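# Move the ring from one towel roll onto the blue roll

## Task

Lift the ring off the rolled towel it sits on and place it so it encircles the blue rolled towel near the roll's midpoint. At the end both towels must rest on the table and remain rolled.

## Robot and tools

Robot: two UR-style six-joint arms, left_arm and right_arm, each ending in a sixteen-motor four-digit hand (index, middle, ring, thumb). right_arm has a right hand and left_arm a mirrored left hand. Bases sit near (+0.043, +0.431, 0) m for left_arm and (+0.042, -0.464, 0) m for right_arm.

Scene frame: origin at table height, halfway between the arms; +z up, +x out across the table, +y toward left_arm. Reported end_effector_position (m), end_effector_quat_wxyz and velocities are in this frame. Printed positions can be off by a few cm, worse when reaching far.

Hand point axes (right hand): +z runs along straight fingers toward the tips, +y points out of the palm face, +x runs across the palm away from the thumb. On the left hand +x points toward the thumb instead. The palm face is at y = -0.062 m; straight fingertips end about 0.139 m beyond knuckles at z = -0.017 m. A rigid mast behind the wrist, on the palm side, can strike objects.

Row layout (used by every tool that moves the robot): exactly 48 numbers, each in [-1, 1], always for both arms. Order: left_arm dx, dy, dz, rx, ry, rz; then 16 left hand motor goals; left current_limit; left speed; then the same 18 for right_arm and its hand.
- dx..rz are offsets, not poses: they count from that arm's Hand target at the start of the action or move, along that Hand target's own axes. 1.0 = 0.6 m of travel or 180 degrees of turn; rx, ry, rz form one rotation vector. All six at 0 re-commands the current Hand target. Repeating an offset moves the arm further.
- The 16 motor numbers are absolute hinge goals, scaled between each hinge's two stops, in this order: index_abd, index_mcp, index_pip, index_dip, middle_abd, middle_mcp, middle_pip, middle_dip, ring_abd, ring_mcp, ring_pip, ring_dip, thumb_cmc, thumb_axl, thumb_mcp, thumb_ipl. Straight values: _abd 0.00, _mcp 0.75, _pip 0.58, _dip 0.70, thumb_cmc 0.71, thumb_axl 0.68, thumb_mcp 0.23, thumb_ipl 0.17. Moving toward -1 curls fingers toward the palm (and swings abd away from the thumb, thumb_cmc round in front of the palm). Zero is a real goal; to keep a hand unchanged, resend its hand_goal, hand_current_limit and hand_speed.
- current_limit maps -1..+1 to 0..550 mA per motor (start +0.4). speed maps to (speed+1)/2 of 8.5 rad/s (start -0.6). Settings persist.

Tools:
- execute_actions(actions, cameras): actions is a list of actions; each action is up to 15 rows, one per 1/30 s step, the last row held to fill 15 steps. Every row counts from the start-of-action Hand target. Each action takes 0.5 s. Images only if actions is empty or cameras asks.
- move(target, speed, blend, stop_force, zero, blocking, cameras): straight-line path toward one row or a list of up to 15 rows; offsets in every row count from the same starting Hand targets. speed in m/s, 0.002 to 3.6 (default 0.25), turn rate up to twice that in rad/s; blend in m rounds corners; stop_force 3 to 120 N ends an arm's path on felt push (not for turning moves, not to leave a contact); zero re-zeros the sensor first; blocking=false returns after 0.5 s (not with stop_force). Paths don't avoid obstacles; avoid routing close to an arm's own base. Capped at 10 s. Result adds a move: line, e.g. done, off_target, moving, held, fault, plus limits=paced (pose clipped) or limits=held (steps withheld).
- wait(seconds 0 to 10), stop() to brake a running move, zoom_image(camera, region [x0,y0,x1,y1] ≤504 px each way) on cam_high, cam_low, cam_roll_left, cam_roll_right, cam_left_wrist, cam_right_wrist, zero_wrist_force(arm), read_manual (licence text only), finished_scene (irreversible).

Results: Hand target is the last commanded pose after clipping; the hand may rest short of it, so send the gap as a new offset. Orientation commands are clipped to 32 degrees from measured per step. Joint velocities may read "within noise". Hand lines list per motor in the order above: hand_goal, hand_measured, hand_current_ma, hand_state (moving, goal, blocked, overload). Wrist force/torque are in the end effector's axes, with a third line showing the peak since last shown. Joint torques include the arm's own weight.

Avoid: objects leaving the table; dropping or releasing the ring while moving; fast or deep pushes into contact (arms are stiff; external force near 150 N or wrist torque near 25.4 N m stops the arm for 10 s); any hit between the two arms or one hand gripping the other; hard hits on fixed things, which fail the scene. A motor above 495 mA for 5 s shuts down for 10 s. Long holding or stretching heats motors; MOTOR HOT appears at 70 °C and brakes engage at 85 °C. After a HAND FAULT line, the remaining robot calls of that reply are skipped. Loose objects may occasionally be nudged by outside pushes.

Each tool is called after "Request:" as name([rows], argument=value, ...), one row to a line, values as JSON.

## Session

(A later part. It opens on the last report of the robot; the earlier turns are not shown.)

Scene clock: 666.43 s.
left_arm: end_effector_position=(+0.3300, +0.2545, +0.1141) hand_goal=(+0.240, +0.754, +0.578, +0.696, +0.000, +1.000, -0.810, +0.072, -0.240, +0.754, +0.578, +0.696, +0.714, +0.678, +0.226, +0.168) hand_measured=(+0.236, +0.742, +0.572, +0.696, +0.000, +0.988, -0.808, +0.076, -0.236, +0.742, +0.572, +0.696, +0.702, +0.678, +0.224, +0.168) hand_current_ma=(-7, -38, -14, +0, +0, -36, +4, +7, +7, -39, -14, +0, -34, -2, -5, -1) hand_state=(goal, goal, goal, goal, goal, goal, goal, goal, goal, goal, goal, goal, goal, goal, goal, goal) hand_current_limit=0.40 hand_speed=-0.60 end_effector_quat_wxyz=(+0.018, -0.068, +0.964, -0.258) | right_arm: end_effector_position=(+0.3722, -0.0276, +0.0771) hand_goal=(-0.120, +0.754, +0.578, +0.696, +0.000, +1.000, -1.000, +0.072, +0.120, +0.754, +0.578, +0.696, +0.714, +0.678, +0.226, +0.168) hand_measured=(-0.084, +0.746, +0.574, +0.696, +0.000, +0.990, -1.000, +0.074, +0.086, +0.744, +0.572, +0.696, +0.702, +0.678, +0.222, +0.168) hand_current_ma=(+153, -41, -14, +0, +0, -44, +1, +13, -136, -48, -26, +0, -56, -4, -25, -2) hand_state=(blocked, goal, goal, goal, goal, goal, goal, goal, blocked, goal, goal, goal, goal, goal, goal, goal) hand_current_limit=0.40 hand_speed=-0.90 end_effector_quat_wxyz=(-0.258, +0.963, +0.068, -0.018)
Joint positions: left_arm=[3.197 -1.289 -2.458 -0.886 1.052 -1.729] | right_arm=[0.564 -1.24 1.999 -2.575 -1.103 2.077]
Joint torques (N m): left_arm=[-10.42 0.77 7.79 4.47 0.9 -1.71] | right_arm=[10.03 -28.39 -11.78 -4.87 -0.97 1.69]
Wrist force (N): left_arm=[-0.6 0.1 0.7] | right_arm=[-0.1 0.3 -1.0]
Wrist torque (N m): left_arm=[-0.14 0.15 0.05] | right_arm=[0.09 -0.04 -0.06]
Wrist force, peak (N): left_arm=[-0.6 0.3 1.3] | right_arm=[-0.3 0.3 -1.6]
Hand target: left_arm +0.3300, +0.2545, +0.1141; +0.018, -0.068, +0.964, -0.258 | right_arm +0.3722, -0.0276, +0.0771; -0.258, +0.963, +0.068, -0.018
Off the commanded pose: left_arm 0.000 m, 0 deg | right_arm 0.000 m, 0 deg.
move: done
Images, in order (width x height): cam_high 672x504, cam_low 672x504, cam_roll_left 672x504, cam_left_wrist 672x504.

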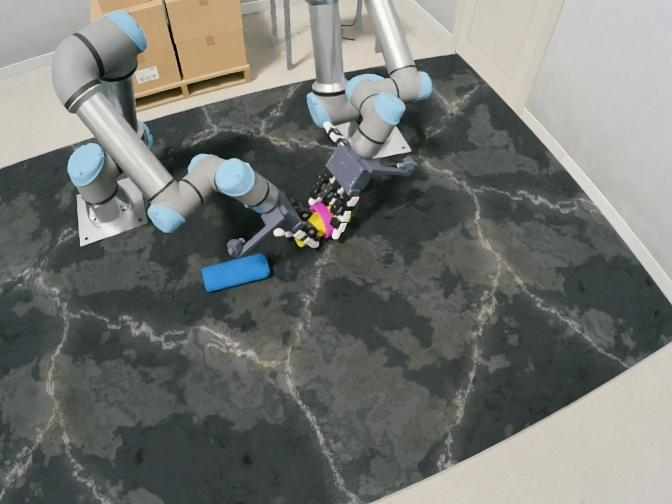

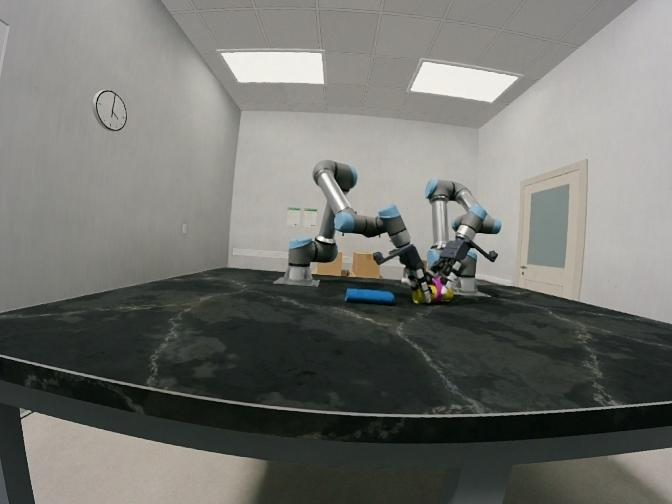

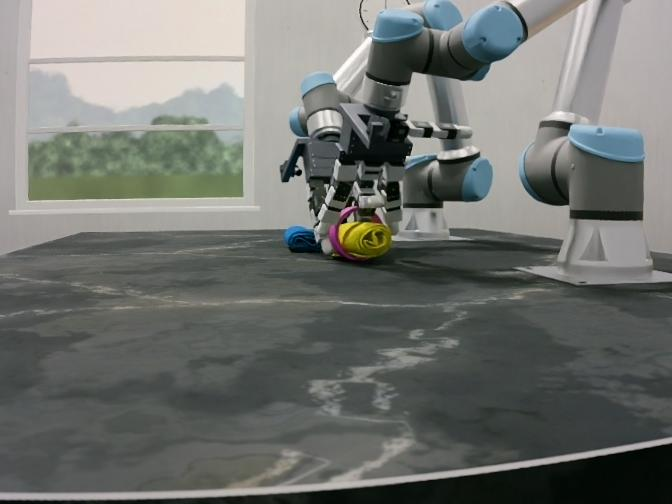

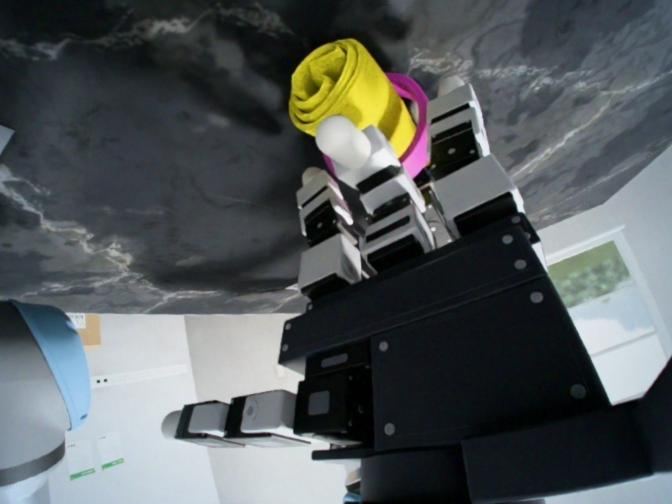

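Request:
move([
  [0,-0.0145,0.0083,0,0,0, 0.24,0.754,0.577,0.696, 0,1,-0.81,0.072, -0.24,0.754,0.577,0.696, 0.714,0.677,0.226,0.168, 0.4,-0.9, 0,0,0,0,0,0, -0.12,0.754,0.577,0.696, 0,1,-1,0.072, 0.12,0.754,0.577,0.696, 0.714,0.677,0.226,0.168, 0.4,-0.9],
  [0,-0.0145,0.0083,0,0,0, 0.08,0.754,0.577,0.696, 0,1,-0.81,0.072, -0.08,0.754,0.577,0.696, 0.714,0.677,0.226,0.168, 0.4,-0.9, 0,0,0,0,0,0, -0.12,0.754,0.577,0.696, 0,1,-1,0.072, 0.12,0.754,0.577,0.696, 0.714,0.677,0.226,0.168, 0.4,-0.9],
], speed=0.1, cameras=["cam_high","cam_roll_left","cam_left_wrist","cam_low"])

Request:
zoom_image(camera="cam_high", region=[240, 120, 420, 270])

Request:
zoom_image(camera="cam_left_wrist", region=[200, 0, 500, 220])

Request:
zoom_image(camera="cam_roll_left", region=[260, 110, 430, 290])

Request:
zoom_image(camera="cam_low", region=[380, 200, 500, 320])

Scene clock: 681.90 s.
left_arm: end_effector_position=(+0.3314, +0.2446, +0.1141) hand_goal=(+0.080, +0.754, +0.578, +0.696, +0.000, +1.000, -0.810, +0.072, -0.080, +0.754, +0.578, +0.696, +0.714, +0.678, +0.226, +0.168) hand_measured=(+0.202, +0.744, +0.574, +0.696, +0.000, +0.988, -0.808, +0.076, -0.214, +0.742, +0.576, +0.696, +0.702, +0.678, +0.224, +0.168) hand_current_ma=(+385, -32, -8, +0, +0, -36, +4, +7, -385, -35, -7, +0, -34, -2, -5, -1) hand_state=(blocked, goal, goal, goal, goal, goal, goal, goal, blocked, goal, goal, goal, goal, goal, goal, goal) hand_current_limit=0.40 hand_speed=-0.90 end_effector_quat_wxyz=(+0.018, -0.068, +0.964, -0.258) | right_arm: end_effector_position=(+0.3722, -0.0276, +0.0771) hand_goal=(-0.120, +0.754, +0.578, +0.696, +0.000, +1.000, -1.000, +0.072, +0.120, +0.754, +0.578, +0.696, +0.714, +0.678, +0.226, +0.168) hand_measured=(-0.084, +0.746, +0.574, +0.696, +0.000, +0.990, -1.000, +0.074, +0.086, +0.744, +0.572, +0.696, +0.702, +0.678, +0.222, +0.168) hand_current_ma=(+153, -41, -14, +0, +0, -44, +1, +13, -136, -48, -26, +0, -56, -4, -25, -2) hand_state=(blocked, goal, goal, goal, goal, goal, goal, goal, blocked, goal, goal, goal, goal, goal, goal, goal) hand_current_limit=0.40 hand_speed=-0.90 end_effector_quat_wxyz=(-0.258, +0.963, +0.068, -0.018)
Joint positions: left_arm=[3.164 -1.311 -2.449 -0.855 1.055 -1.766] | right_arm=[0.564 -1.24 1.999 -2.575 -1.103 2.077]
Joint torques (N m): left_arm=[-10.82 1.31 28.92 4.33 1.02 -1.9] | right_arm=[8.97 -28.34 -11.9 -4.97 -1.1 1.71]
Wrist force (N): left_arm=[-0.1 -0.4 -1.4] | right_arm=[-0.5 0.3 -1.0]
Wrist torque (N m): left_arm=[0.03 0.11 0.09] | right_arm=[0.09 0.01 -0.09]
Wrist force, peak (N): left_arm=[-0.1 -0.4 -1.4] | right_arm=[-0.2 0.1 -1.5]
Hand target: left_arm +0.3314, +0.2446, +0.1141; +0.018, -0.068, +0.964, -0.258 | right_arm +0.3722, -0.0276, +0.0771; -0.258, +0.963, +0.068, -0.018
Off the commanded pose: left_arm 0.000 m, 0 deg | right_arm 0.000 m, 0 deg.
move: done
Images, in order (width x height): cam_high 672x504, cam_low 672x504, cam_roll_left 672x504, cam_left_wrist 672x504.

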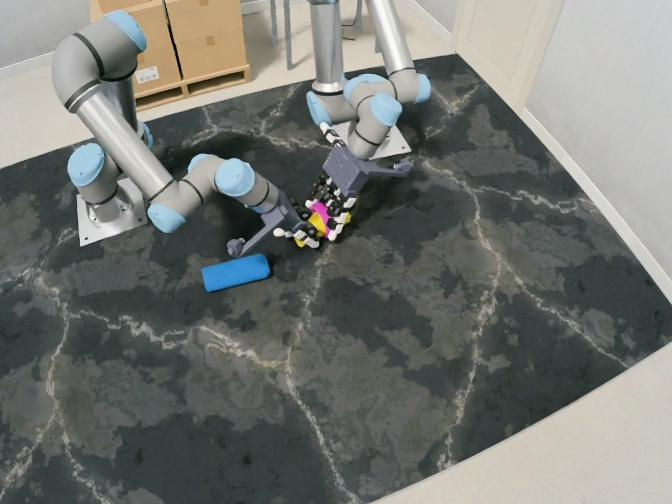

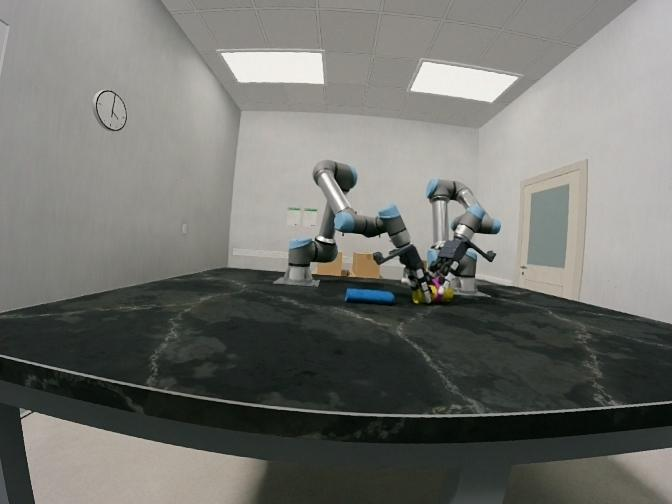

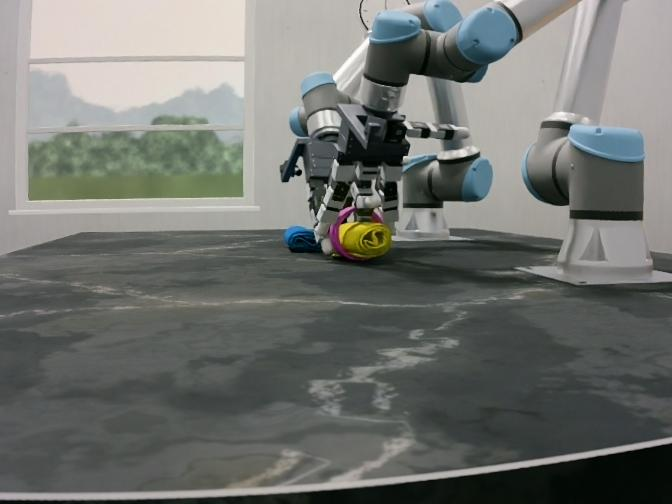

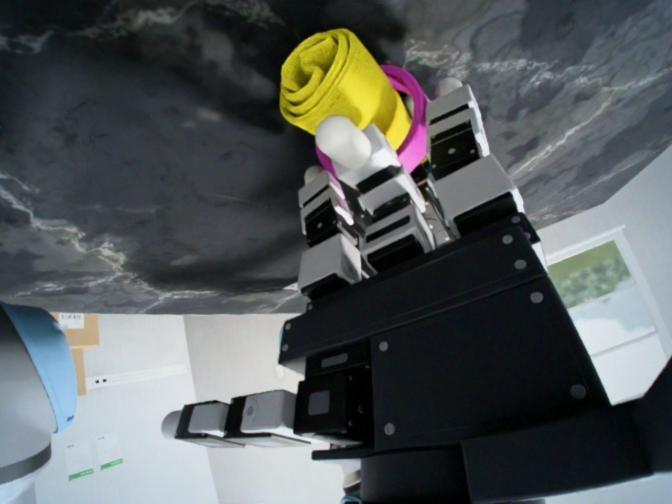

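Scaled by 2.800 from the camera's 672x504 image, which has a finer 960x720 frame.

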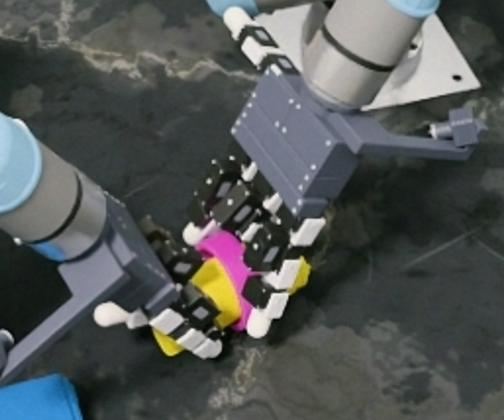

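Scaled by 1.680 from the camera's 672x504 image, which has a finer 960x720 frame.

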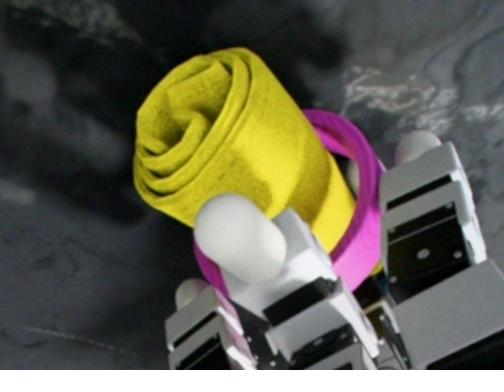

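Scaled by 2.800 from the camera's 672x504 image, which has a finer 960x720 frame.

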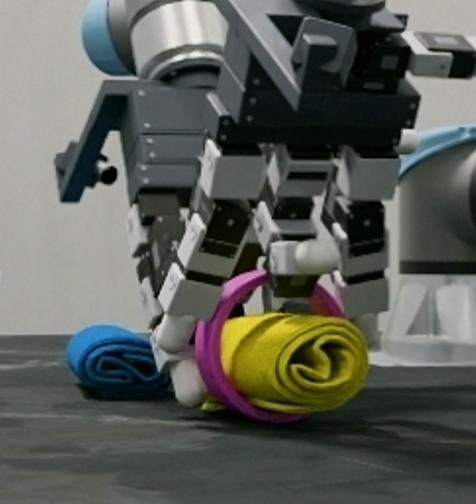

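Scaled by 4.200 from the camera's 672x504 image, which has a finer 960x720 frame.

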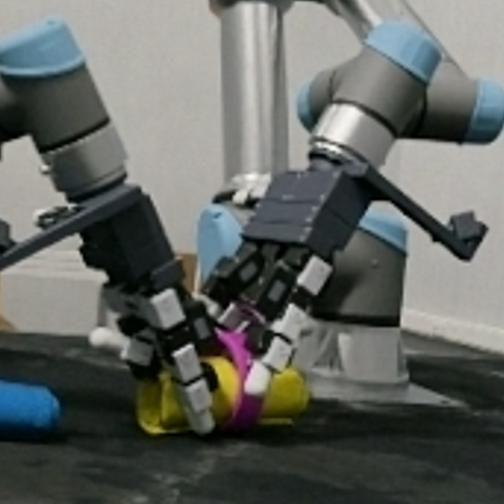

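Request:
move(target=[0,0.0577,-0.0333,0,0,0, 0.14,0.754,0.577,0.696, 0,1,-0.81,0.072, -0.15,0.754,0.577,0.696, 0.714,0.677,0.226,0.168, 0.4,-0.9, 0,0,0,0,0,0, -0.12,0.754,0.577,0.696, 0,1,-1,0.072, 0.12,0.754,0.577,0.696, 0.714,0.677,0.226,0.168, 0.4,-0.9], speed=0.05, stop_force=15, cameras=["cam_high","cam_roll_left","cam_left_wrist","cam_low"])

Request:
zoom_image(camera="cam_high", region=[240, 120, 420, 270])

Request:
zoom_image(camera="cam_left_wrist", region=[200, 0, 500, 220])

Request:
zoom_image(camera="cam_roll_left", region=[260, 110, 430, 290])

Request:
zoom_image(camera="cam_low", region=[380, 200, 500, 320])

Scene clock: 704.97 s.
left_arm: end_effector_position=(+0.3258, +0.2841, +0.1141) hand_goal=(+0.140, +0.754, +0.578, +0.696, +0.000, +1.000, -0.810, +0.072, -0.150, +0.754, +0.578, +0.696, +0.714, +0.678, +0.226, +0.168) hand_measured=(+0.142, +0.750, +0.578, +0.696, +0.000, +0.988, -0.808, +0.076, -0.152, +0.750, +0.578, +0.696, +0.702, +0.678, +0.224, +0.168) hand_current_ma=(+5, -8, +1, +0, +0, -35, +4, +7, -6, -9, +1, +0, -34, -2, -5, -1) hand_state=(goal, goal, goal, goal, goal, goal, goal, goal, goal, goal, goal, goal, goal, goal, goal, goal) hand_current_limit=0.40 hand_speed=-0.90 end_effector_quat_wxyz=(+0.018, -0.068, +0.964, -0.258) | right_arm: end_effector_position=(+0.3722, -0.0276, +0.0771) hand_goal=(-0.120, +0.754, +0.578, +0.696, +0.000, +1.000, -1.000, +0.072, +0.120, +0.754, +0.578, +0.696, +0.714, +0.678, +0.226, +0.168) hand_measured=(-0.098, +0.750, +0.576, +0.696, +0.000, +0.992, -1.000, +0.074, +0.098, +0.746, +0.576, +0.696, +0.702, +0.678, +0.222, +0.168) hand_current_ma=(+90, -20, -4, +0, +0, -37, +1, +13, -89, -35, -9, +0, -56, -4, -25, -2) hand_state=(blocked, goal, goal, goal, goal, goal, goal, goal, blocked, goal, goal, goal, goal, goal, goal, goal) hand_current_limit=0.40 hand_speed=-0.90 end_effector_quat_wxyz=(-0.258, +0.963, +0.068, -0.018)
Joint positions: left_arm=[3.298 -1.226 -2.478 -0.987 1.047 -1.613] | right_arm=[0.564 -1.24 1.999 -2.575 -1.103 2.077]
Joint torques (N m): left_arm=[7.73 12.16 8.55 0.7 -2.57 1.54] | right_arm=[8.56 -29.11 -13.61 -4.9 -0.9 1.76]
Wrist force (N): left_arm=[-0.4 0.0 0.4] | right_arm=[-0.2 0.4 -1.1]
Wrist torque (N m): left_arm=[-0.12 0.12 -0.07] | right_arm=[0.11 0.00 -0.06]
Wrist force, peak (N): left_arm=[-0.3 -0.4 -1.6] | right_arm=[-0.3 0.3 -1.7]
Hand target: left_arm +0.3258, +0.2841, +0.1141; +0.018, -0.068, +0.964, -0.258 | right_arm +0.3722, -0.0276, +0.0771; -0.258, +0.963, +0.068, -0.018
Off the commanded pose: left_arm 0.000 m, 0 deg | right_arm 0.000 m, 0 deg.
move: done
Images, in order (width x height): cam_high 672x504, cam_low 672x504, cam_roll_left 672x504, cam_left_wrist 672x504.

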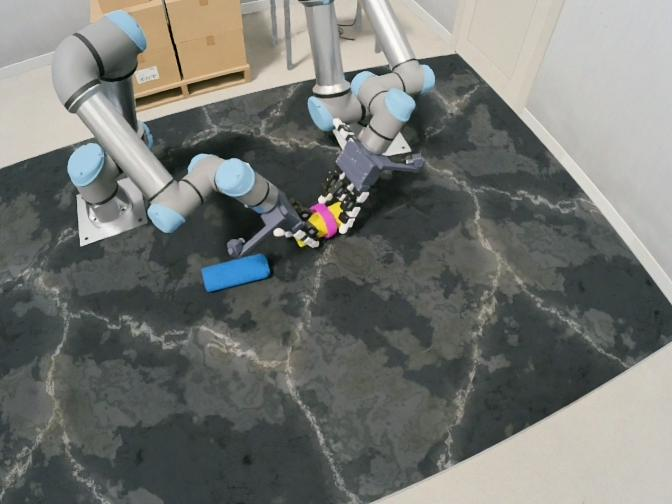

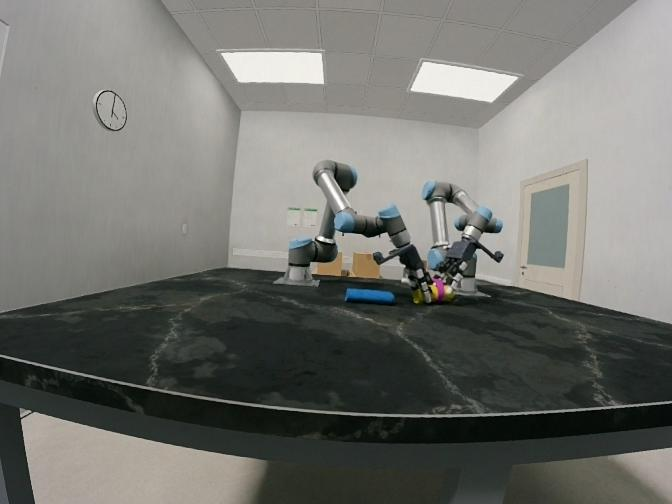

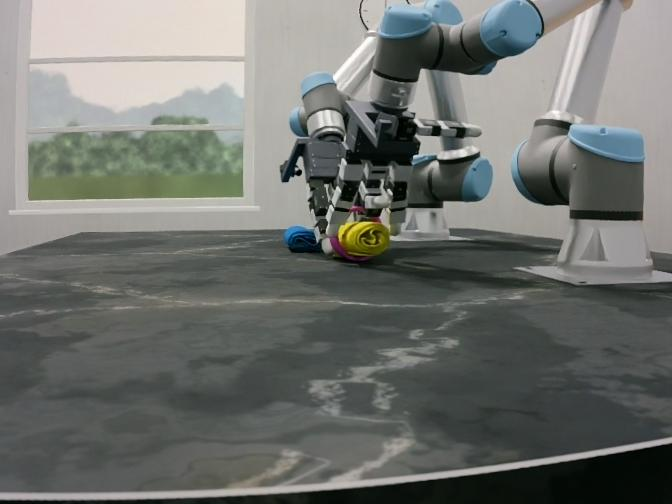

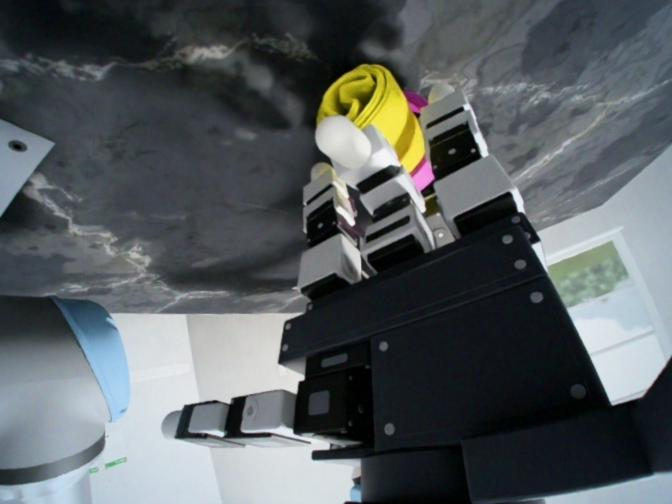

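Scaled by 2.800 from the camera's 672x504 image, which has a finer 960x720 frame.

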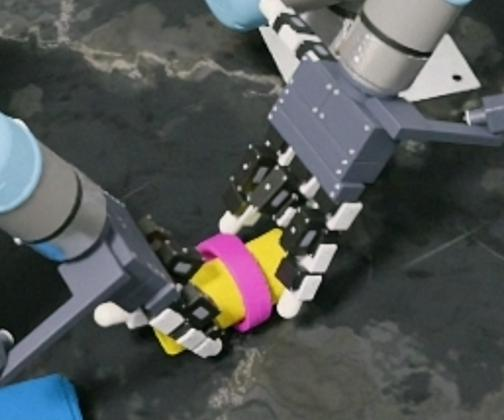

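Scaled by 1.680 from the camera's 672x504 image, which has a finer 960x720 frame.

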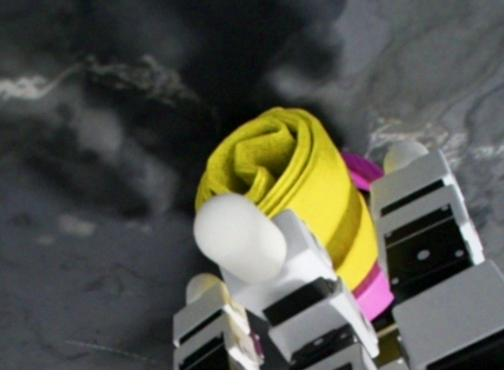

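Scaled by 2.800 from the camera's 672x504 image, which has a finer 960x720 frame.

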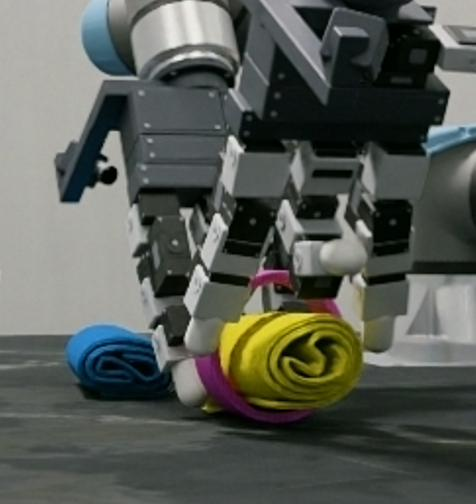

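Scaled by 4.200 from the camera's 672x504 image, which has a finer 960x720 frame.

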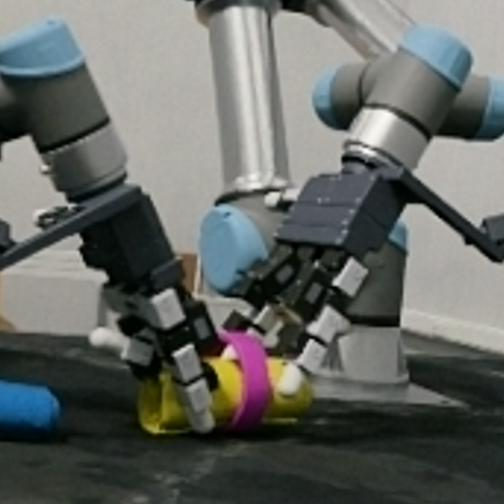

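Request:
move([
  [0,-0.1583,-0.2742,0,0,0, 0.24,0.754,0.577,0.696, 0,1,-0.81,0.072, -0.24,0.754,0.577,0.696, -0.571,0.677,0.226,0.168, 0.4,-0.6, 0,0,0,0,0,0, -0.12,0.754,0.577,0.696, 0,1,-1,0.072, 0.12,0.754,0.577,0.696, 0.714,0.677,0.226,0.168, 0.4,-0.9],
  [0.0887,-0.384,-0.136,-0.1307,-0.1307,-0.4877, 0.14,0.754,0.577,0.696, -0.08,0.754,0.577,0.696, -0.1,-0.068,-0.299,0.696, -0.571,0.677,0.226,0.168, 0.4,-0.6, 0,0,0,0,0,0, -0.12,0.754,0.577,0.696, 0,1,-1,0.072, 0.12,0.754,0.577,0.696, 0.714,0.677,0.226,0.168, 0.4,-0.9],
], speed=0.25, cameras=["all"])

Request:
zoom_image(camera="cam_high", region=[240, 120, 420, 270])

Request:
zoom_image(camera="cam_left_wrist", region=[200, 0, 500, 220])

Request:
zoom_image(camera="cam_roll_left", region=[260, 110, 430, 290])

Request:
zoom_image(camera="cam_low", region=[380, 200, 500, 320])

Scene clock: 789.30 s.
left_arm: end_effector_position=(+0.2953, +0.1196, +0.3000) hand_goal=(+0.140, +0.754, +0.578, +0.696, -0.080, +0.754, +0.578, +0.696, -0.100, -0.068, -0.298, +0.696, -0.570, +0.678, +0.226, +0.168) hand_measured=(+0.142, +0.750, +0.578, +0.696, -0.076, +0.756, +0.576, +0.694, -0.102, -0.050, -0.290, +0.696, -0.568, +0.678, +0.224, +0.168) hand_current_ma=(+5, -10, +1, +0, +8, +3, -7, -6, -6, +57, +20, +0, +3, -2, -5, -1) hand_state=(goal, goal, goal, goal, goal, goal, goal, goal, goal, goal, goal, goal, goal, goal, goal, goal) hand_current_limit=0.40 hand_speed=-0.60 end_effector_quat_wxyz=(+0.000, +0.755, -0.656, +0.000) | right_arm: end_effector_position=(+0.3722, -0.0276, +0.0771) hand_goal=(-0.120, +0.754, +0.578, +0.696, +0.000, +1.000, -1.000, +0.072, +0.120, +0.754, +0.578, +0.696, +0.714, +0.678, +0.226, +0.168) hand_measured=(-0.098, +0.750, +0.576, +0.696, +0.000, +0.992, -1.000, +0.074, +0.098, +0.746, +0.576, +0.696, +0.702, +0.678, +0.222, +0.168) hand_current_ma=(+90, -20, -4, +0, +0, -37, +1, +13, -89, -35, -9, +0, -56, -4, -25, -2) hand_state=(blocked, goal, goal, goal, goal, goal, goal, goal, blocked, goal, goal, goal, goal, goal, goal, goal) hand_current_limit=0.40 hand_speed=-0.90 end_effector_quat_wxyz=(-0.258, +0.963, +0.068, -0.018)
Joint positions: left_arm=[2.814 -1.391 -1.881 -1.44 1.571 -3.663] | right_arm=[0.564 -1.24 1.999 -2.575 -1.103 2.077]
Joint torques (N m): left_arm=[-10.68 7.75 33.57 0.97 1.68 -1.65] | right_arm=[4.86 -29.38 -14.34 -4.92 -0.71 1.58]
Wrist force (N): left_arm=[-0.5 0.1 0.8] | right_arm=[-0.2 0.4 -0.5]
Wrist torque (N m): left_arm=[0.01 0.19 0.04] | right_arm=[0.07 -0.03 -0.06]
Wrist force, peak (N): left_arm=[-0.1 0.8 1.7] | right_arm=[-0.1 0.6 -1.2]
Hand target: left_arm +0.2953, +0.1196, +0.3000; +0.000, +0.755, -0.656, +0.000 | right_arm +0.3722, -0.0276, +0.0771; -0.258, +0.963, +0.068, -0.018
Off the commanded pose: left_arm 0.000 m, 0 deg | right_arm 0.000 m, 0 deg.
move: done

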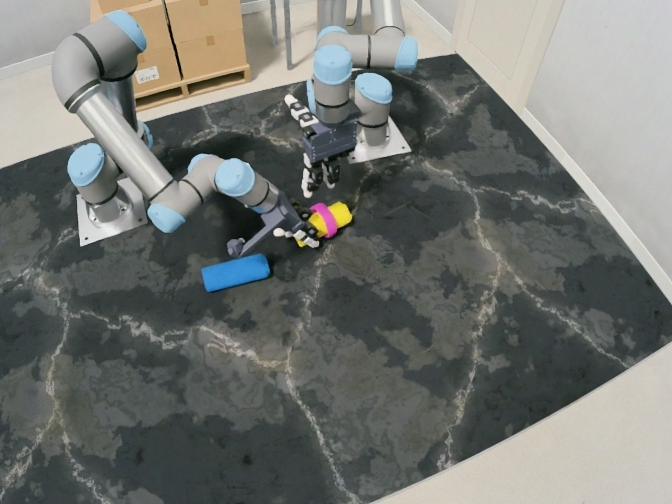

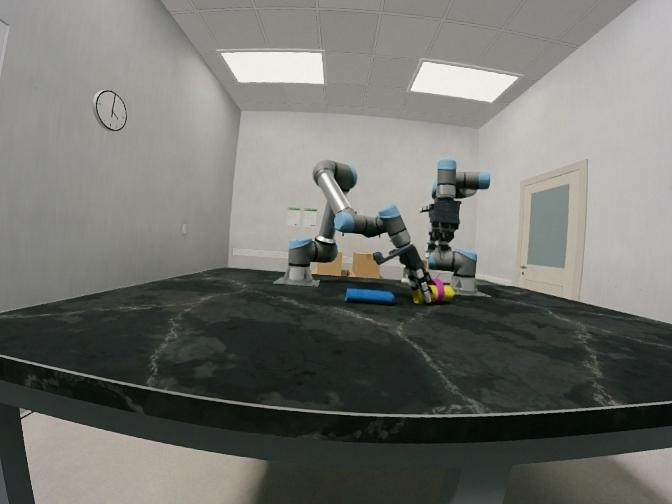

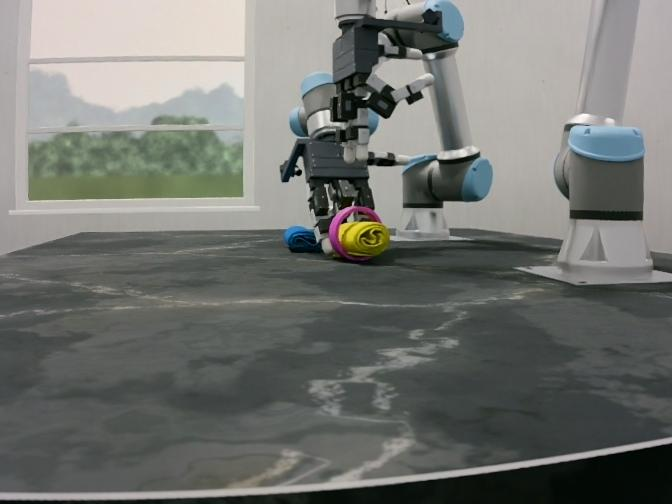

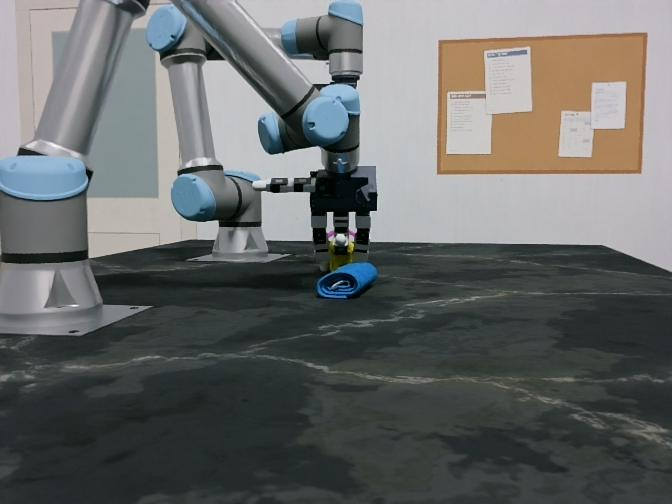

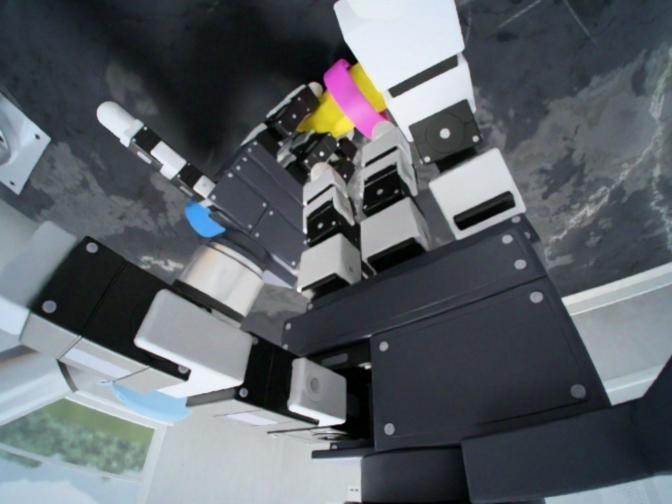

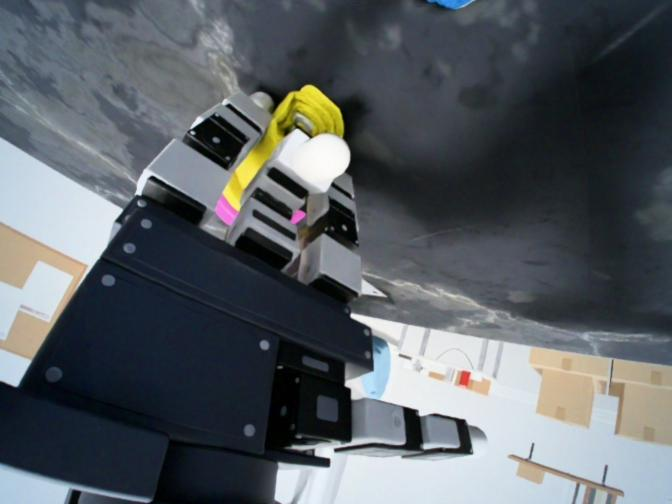

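Scaled by 2.800 from the camera's 672x504 image, which has a finer 960x720 frame.

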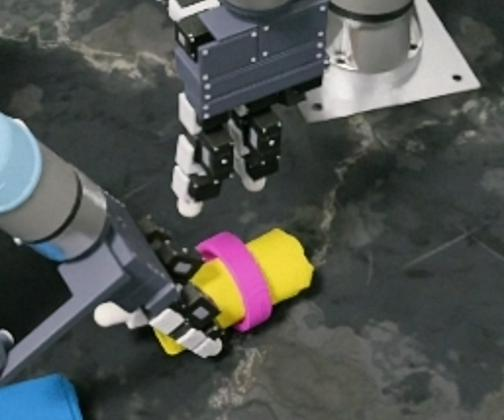

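Scaled by 1.680 from the camera's 672x504 image, which has a finer 960x720 frame.

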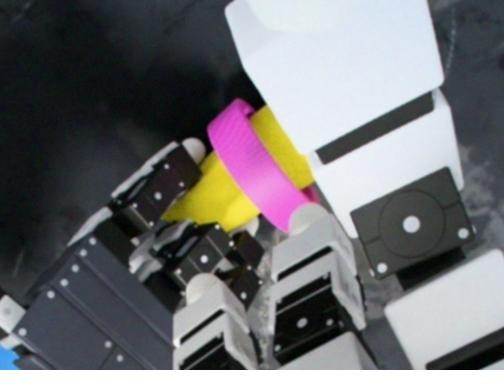

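Scaled by 2.800 from the camera's 672x504 image, which has a finer 960x720 frame.

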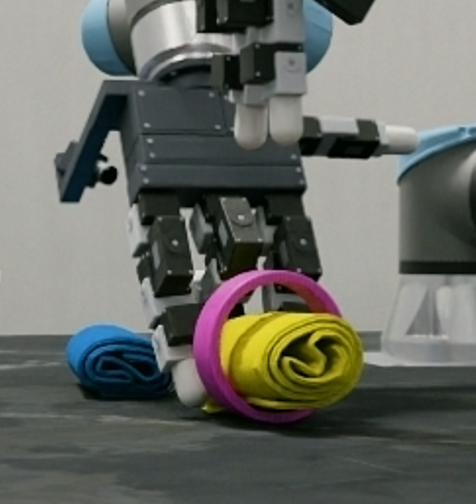

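Scaled by 4.200 from the camera's 672x504 image, which has a finer 960x720 frame.

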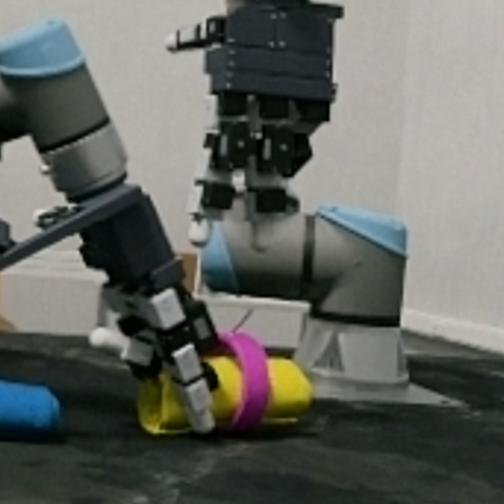

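Request:
move(target=[-0.0139,0.0032,0.1083,0,0,0, 0.14,0.754,0.577,0.696, -0.08,0.754,0.577,0.696, -0.1,-0.068,-0.299,0.696, -0.571,0.677,0.226,0.168, 0.4,-0.6, 0,0,0,0,0,0, -0.12,0.754,0.577,0.696, 0,1,-1,0.072, 0.12,0.754,0.577,0.696, 0.714,0.677,0.226,0.168, 0.4,-0.9], speed=0.2, cameras=["cam_high","cam_roll_left","cam_left_wrist","cam_low"])

Request:
zoom_image(camera="cam_high", region=[280, 150, 380, 250])

Request:
zoom_image(camera="cam_roll_left", region=[280, 130, 420, 270])

Request:
zoom_image(camera="cam_low", region=[400, 220, 480, 310])

Scene clock: 802.67 s.
left_arm: end_effector_position=(+0.2922, +0.1276, +0.2351) hand_goal=(+0.140, +0.754, +0.578, +0.696, -0.080, +0.754, +0.578, +0.696, -0.100, -0.068, -0.298, +0.696, -0.570, +0.678, +0.226, +0.168) hand_measured=(+0.144, +0.750, +0.576, +0.696, -0.076, +0.756, +0.576, +0.694, -0.102, -0.052, -0.290, +0.696, -0.568, +0.678, +0.224, +0.168) hand_current_ma=(+8, -12, -3, +0, +8, +2, -6, -6, -6, +55, +19, +0, +3, -2, -6, -1) hand_state=(goal, goal, goal, goal, goal, goal, goal, goal, goal, goal, goal, goal, goal, goal, goal, goal) hand_current_limit=0.40 hand_speed=-0.60 end_effector_quat_wxyz=(+0.000, +0.755, -0.656, +0.000) | right_arm: end_effector_position=(+0.3722, -0.0276, +0.0771) hand_goal=(-0.120, +0.754, +0.578, +0.696, +0.000, +1.000, -1.000, +0.072, +0.120, +0.754, +0.578, +0.696, +0.714, +0.678, +0.226, +0.168) hand_measured=(-0.100, +0.750, +0.576, +0.696, +0.000, +0.932, -1.000, +0.074, +0.100, +0.746, +0.576, +0.696, +0.702, +0.678, +0.222, +0.168) hand_current_ma=(+81, -20, -4, +0, +0, -351, +1, +13, -85, -35, -9, +0, -56, -4, -25, -2) hand_state=(blocked, goal, goal, goal, goal, blocked, goal, goal, blocked, goal, goal, goal, goal, goal, goal, goal) hand_current_limit=0.40 hand_speed=-0.90 end_effector_quat_wxyz=(-0.258, +0.963, +0.068, -0.018)
Joint positions: left_arm=[2.829 -1.407 -2.038 -1.268 1.571 -3.647] | right_arm=[0.564 -1.24 1.999 -2.575 -1.103 2.077]
Joint torques (N m): left_arm=[7.85 5.02 6.91 3.69 -1.55 1.48] | right_arm=[3.1 -35.34 -16.29 -5.01 1.82 1.53]
Wrist force (N): left_arm=[-2.1 0.0 -6.6] | right_arm=[0.0 6.0 4.8]
Wrist torque (N m): left_arm=[0.51 0.33 -0.22] | right_arm=[-0.60 -0.12 0.06]
Wrist force, peak (N): left_arm=[-1.9 -0.1 -6.7] | right_arm=[0.0 6.1 4.8]
Hand target: left_arm +0.2922, +0.1276, +0.2350; +0.000, +0.755, -0.656, +0.000 | right_arm +0.3722, -0.0276, +0.0771; -0.258, +0.963, +0.068, -0.018
Off the commanded pose: left_arm 0.000 m, 0 deg | right_arm 0.000 m, 0 deg.
move: done
Images, in order (width x height): cam_high 672x504, cam_low 672x504, cam_roll_left 672x504, cam_left_wrist 672x504.

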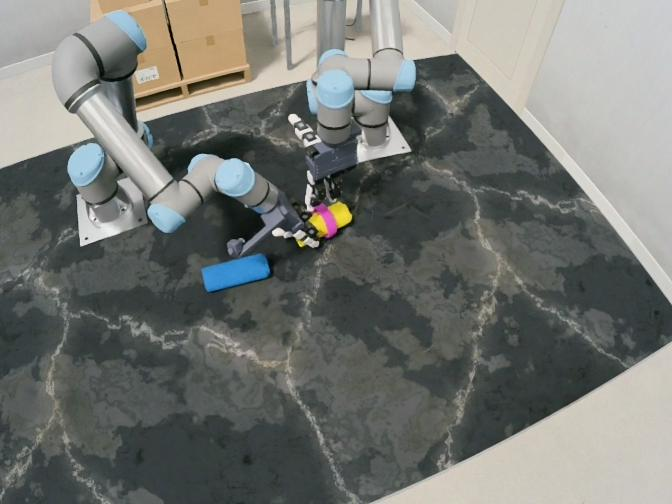

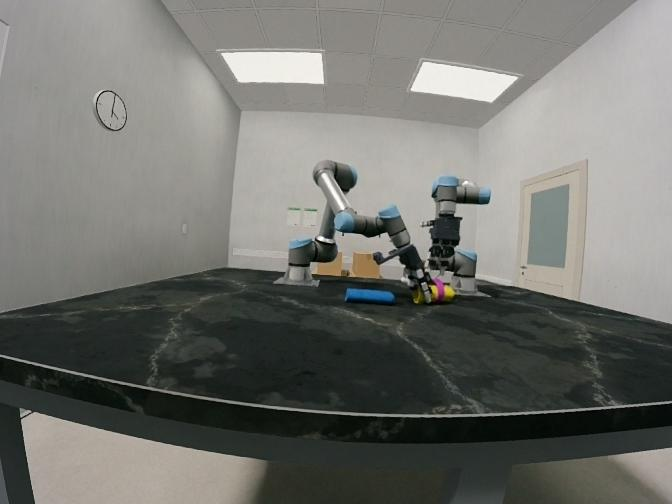

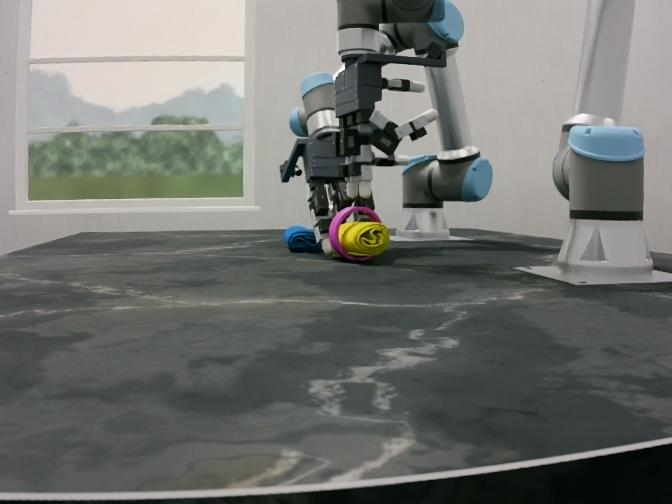

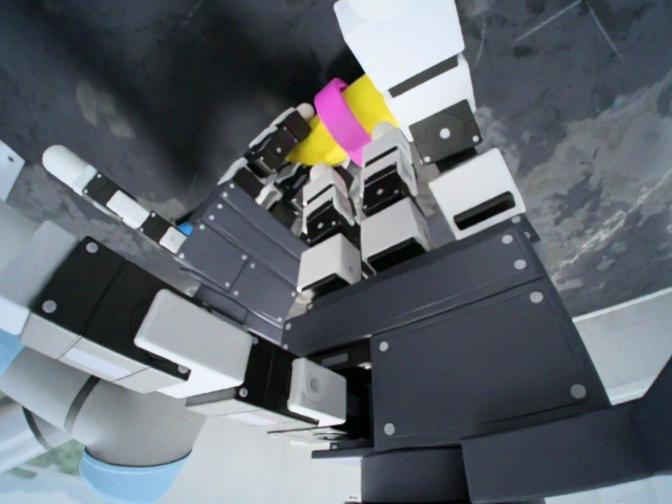

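Scaled by 5.040 from the camera's 672x504 image, which has a finer 960x720 frame.

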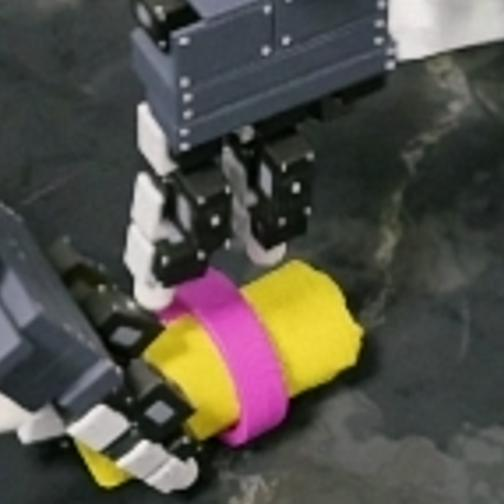

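Scaled by 3.600 from the camera's 672x504 image, which has a finer 960x720 frame.

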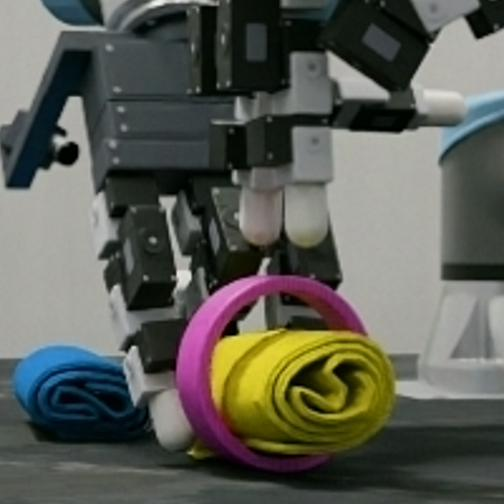

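Scaled by 5.600 from the camera's 672x504 image, which has a finer 960x720 frame.

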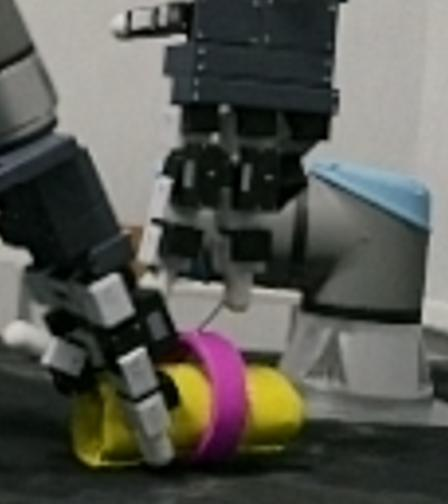

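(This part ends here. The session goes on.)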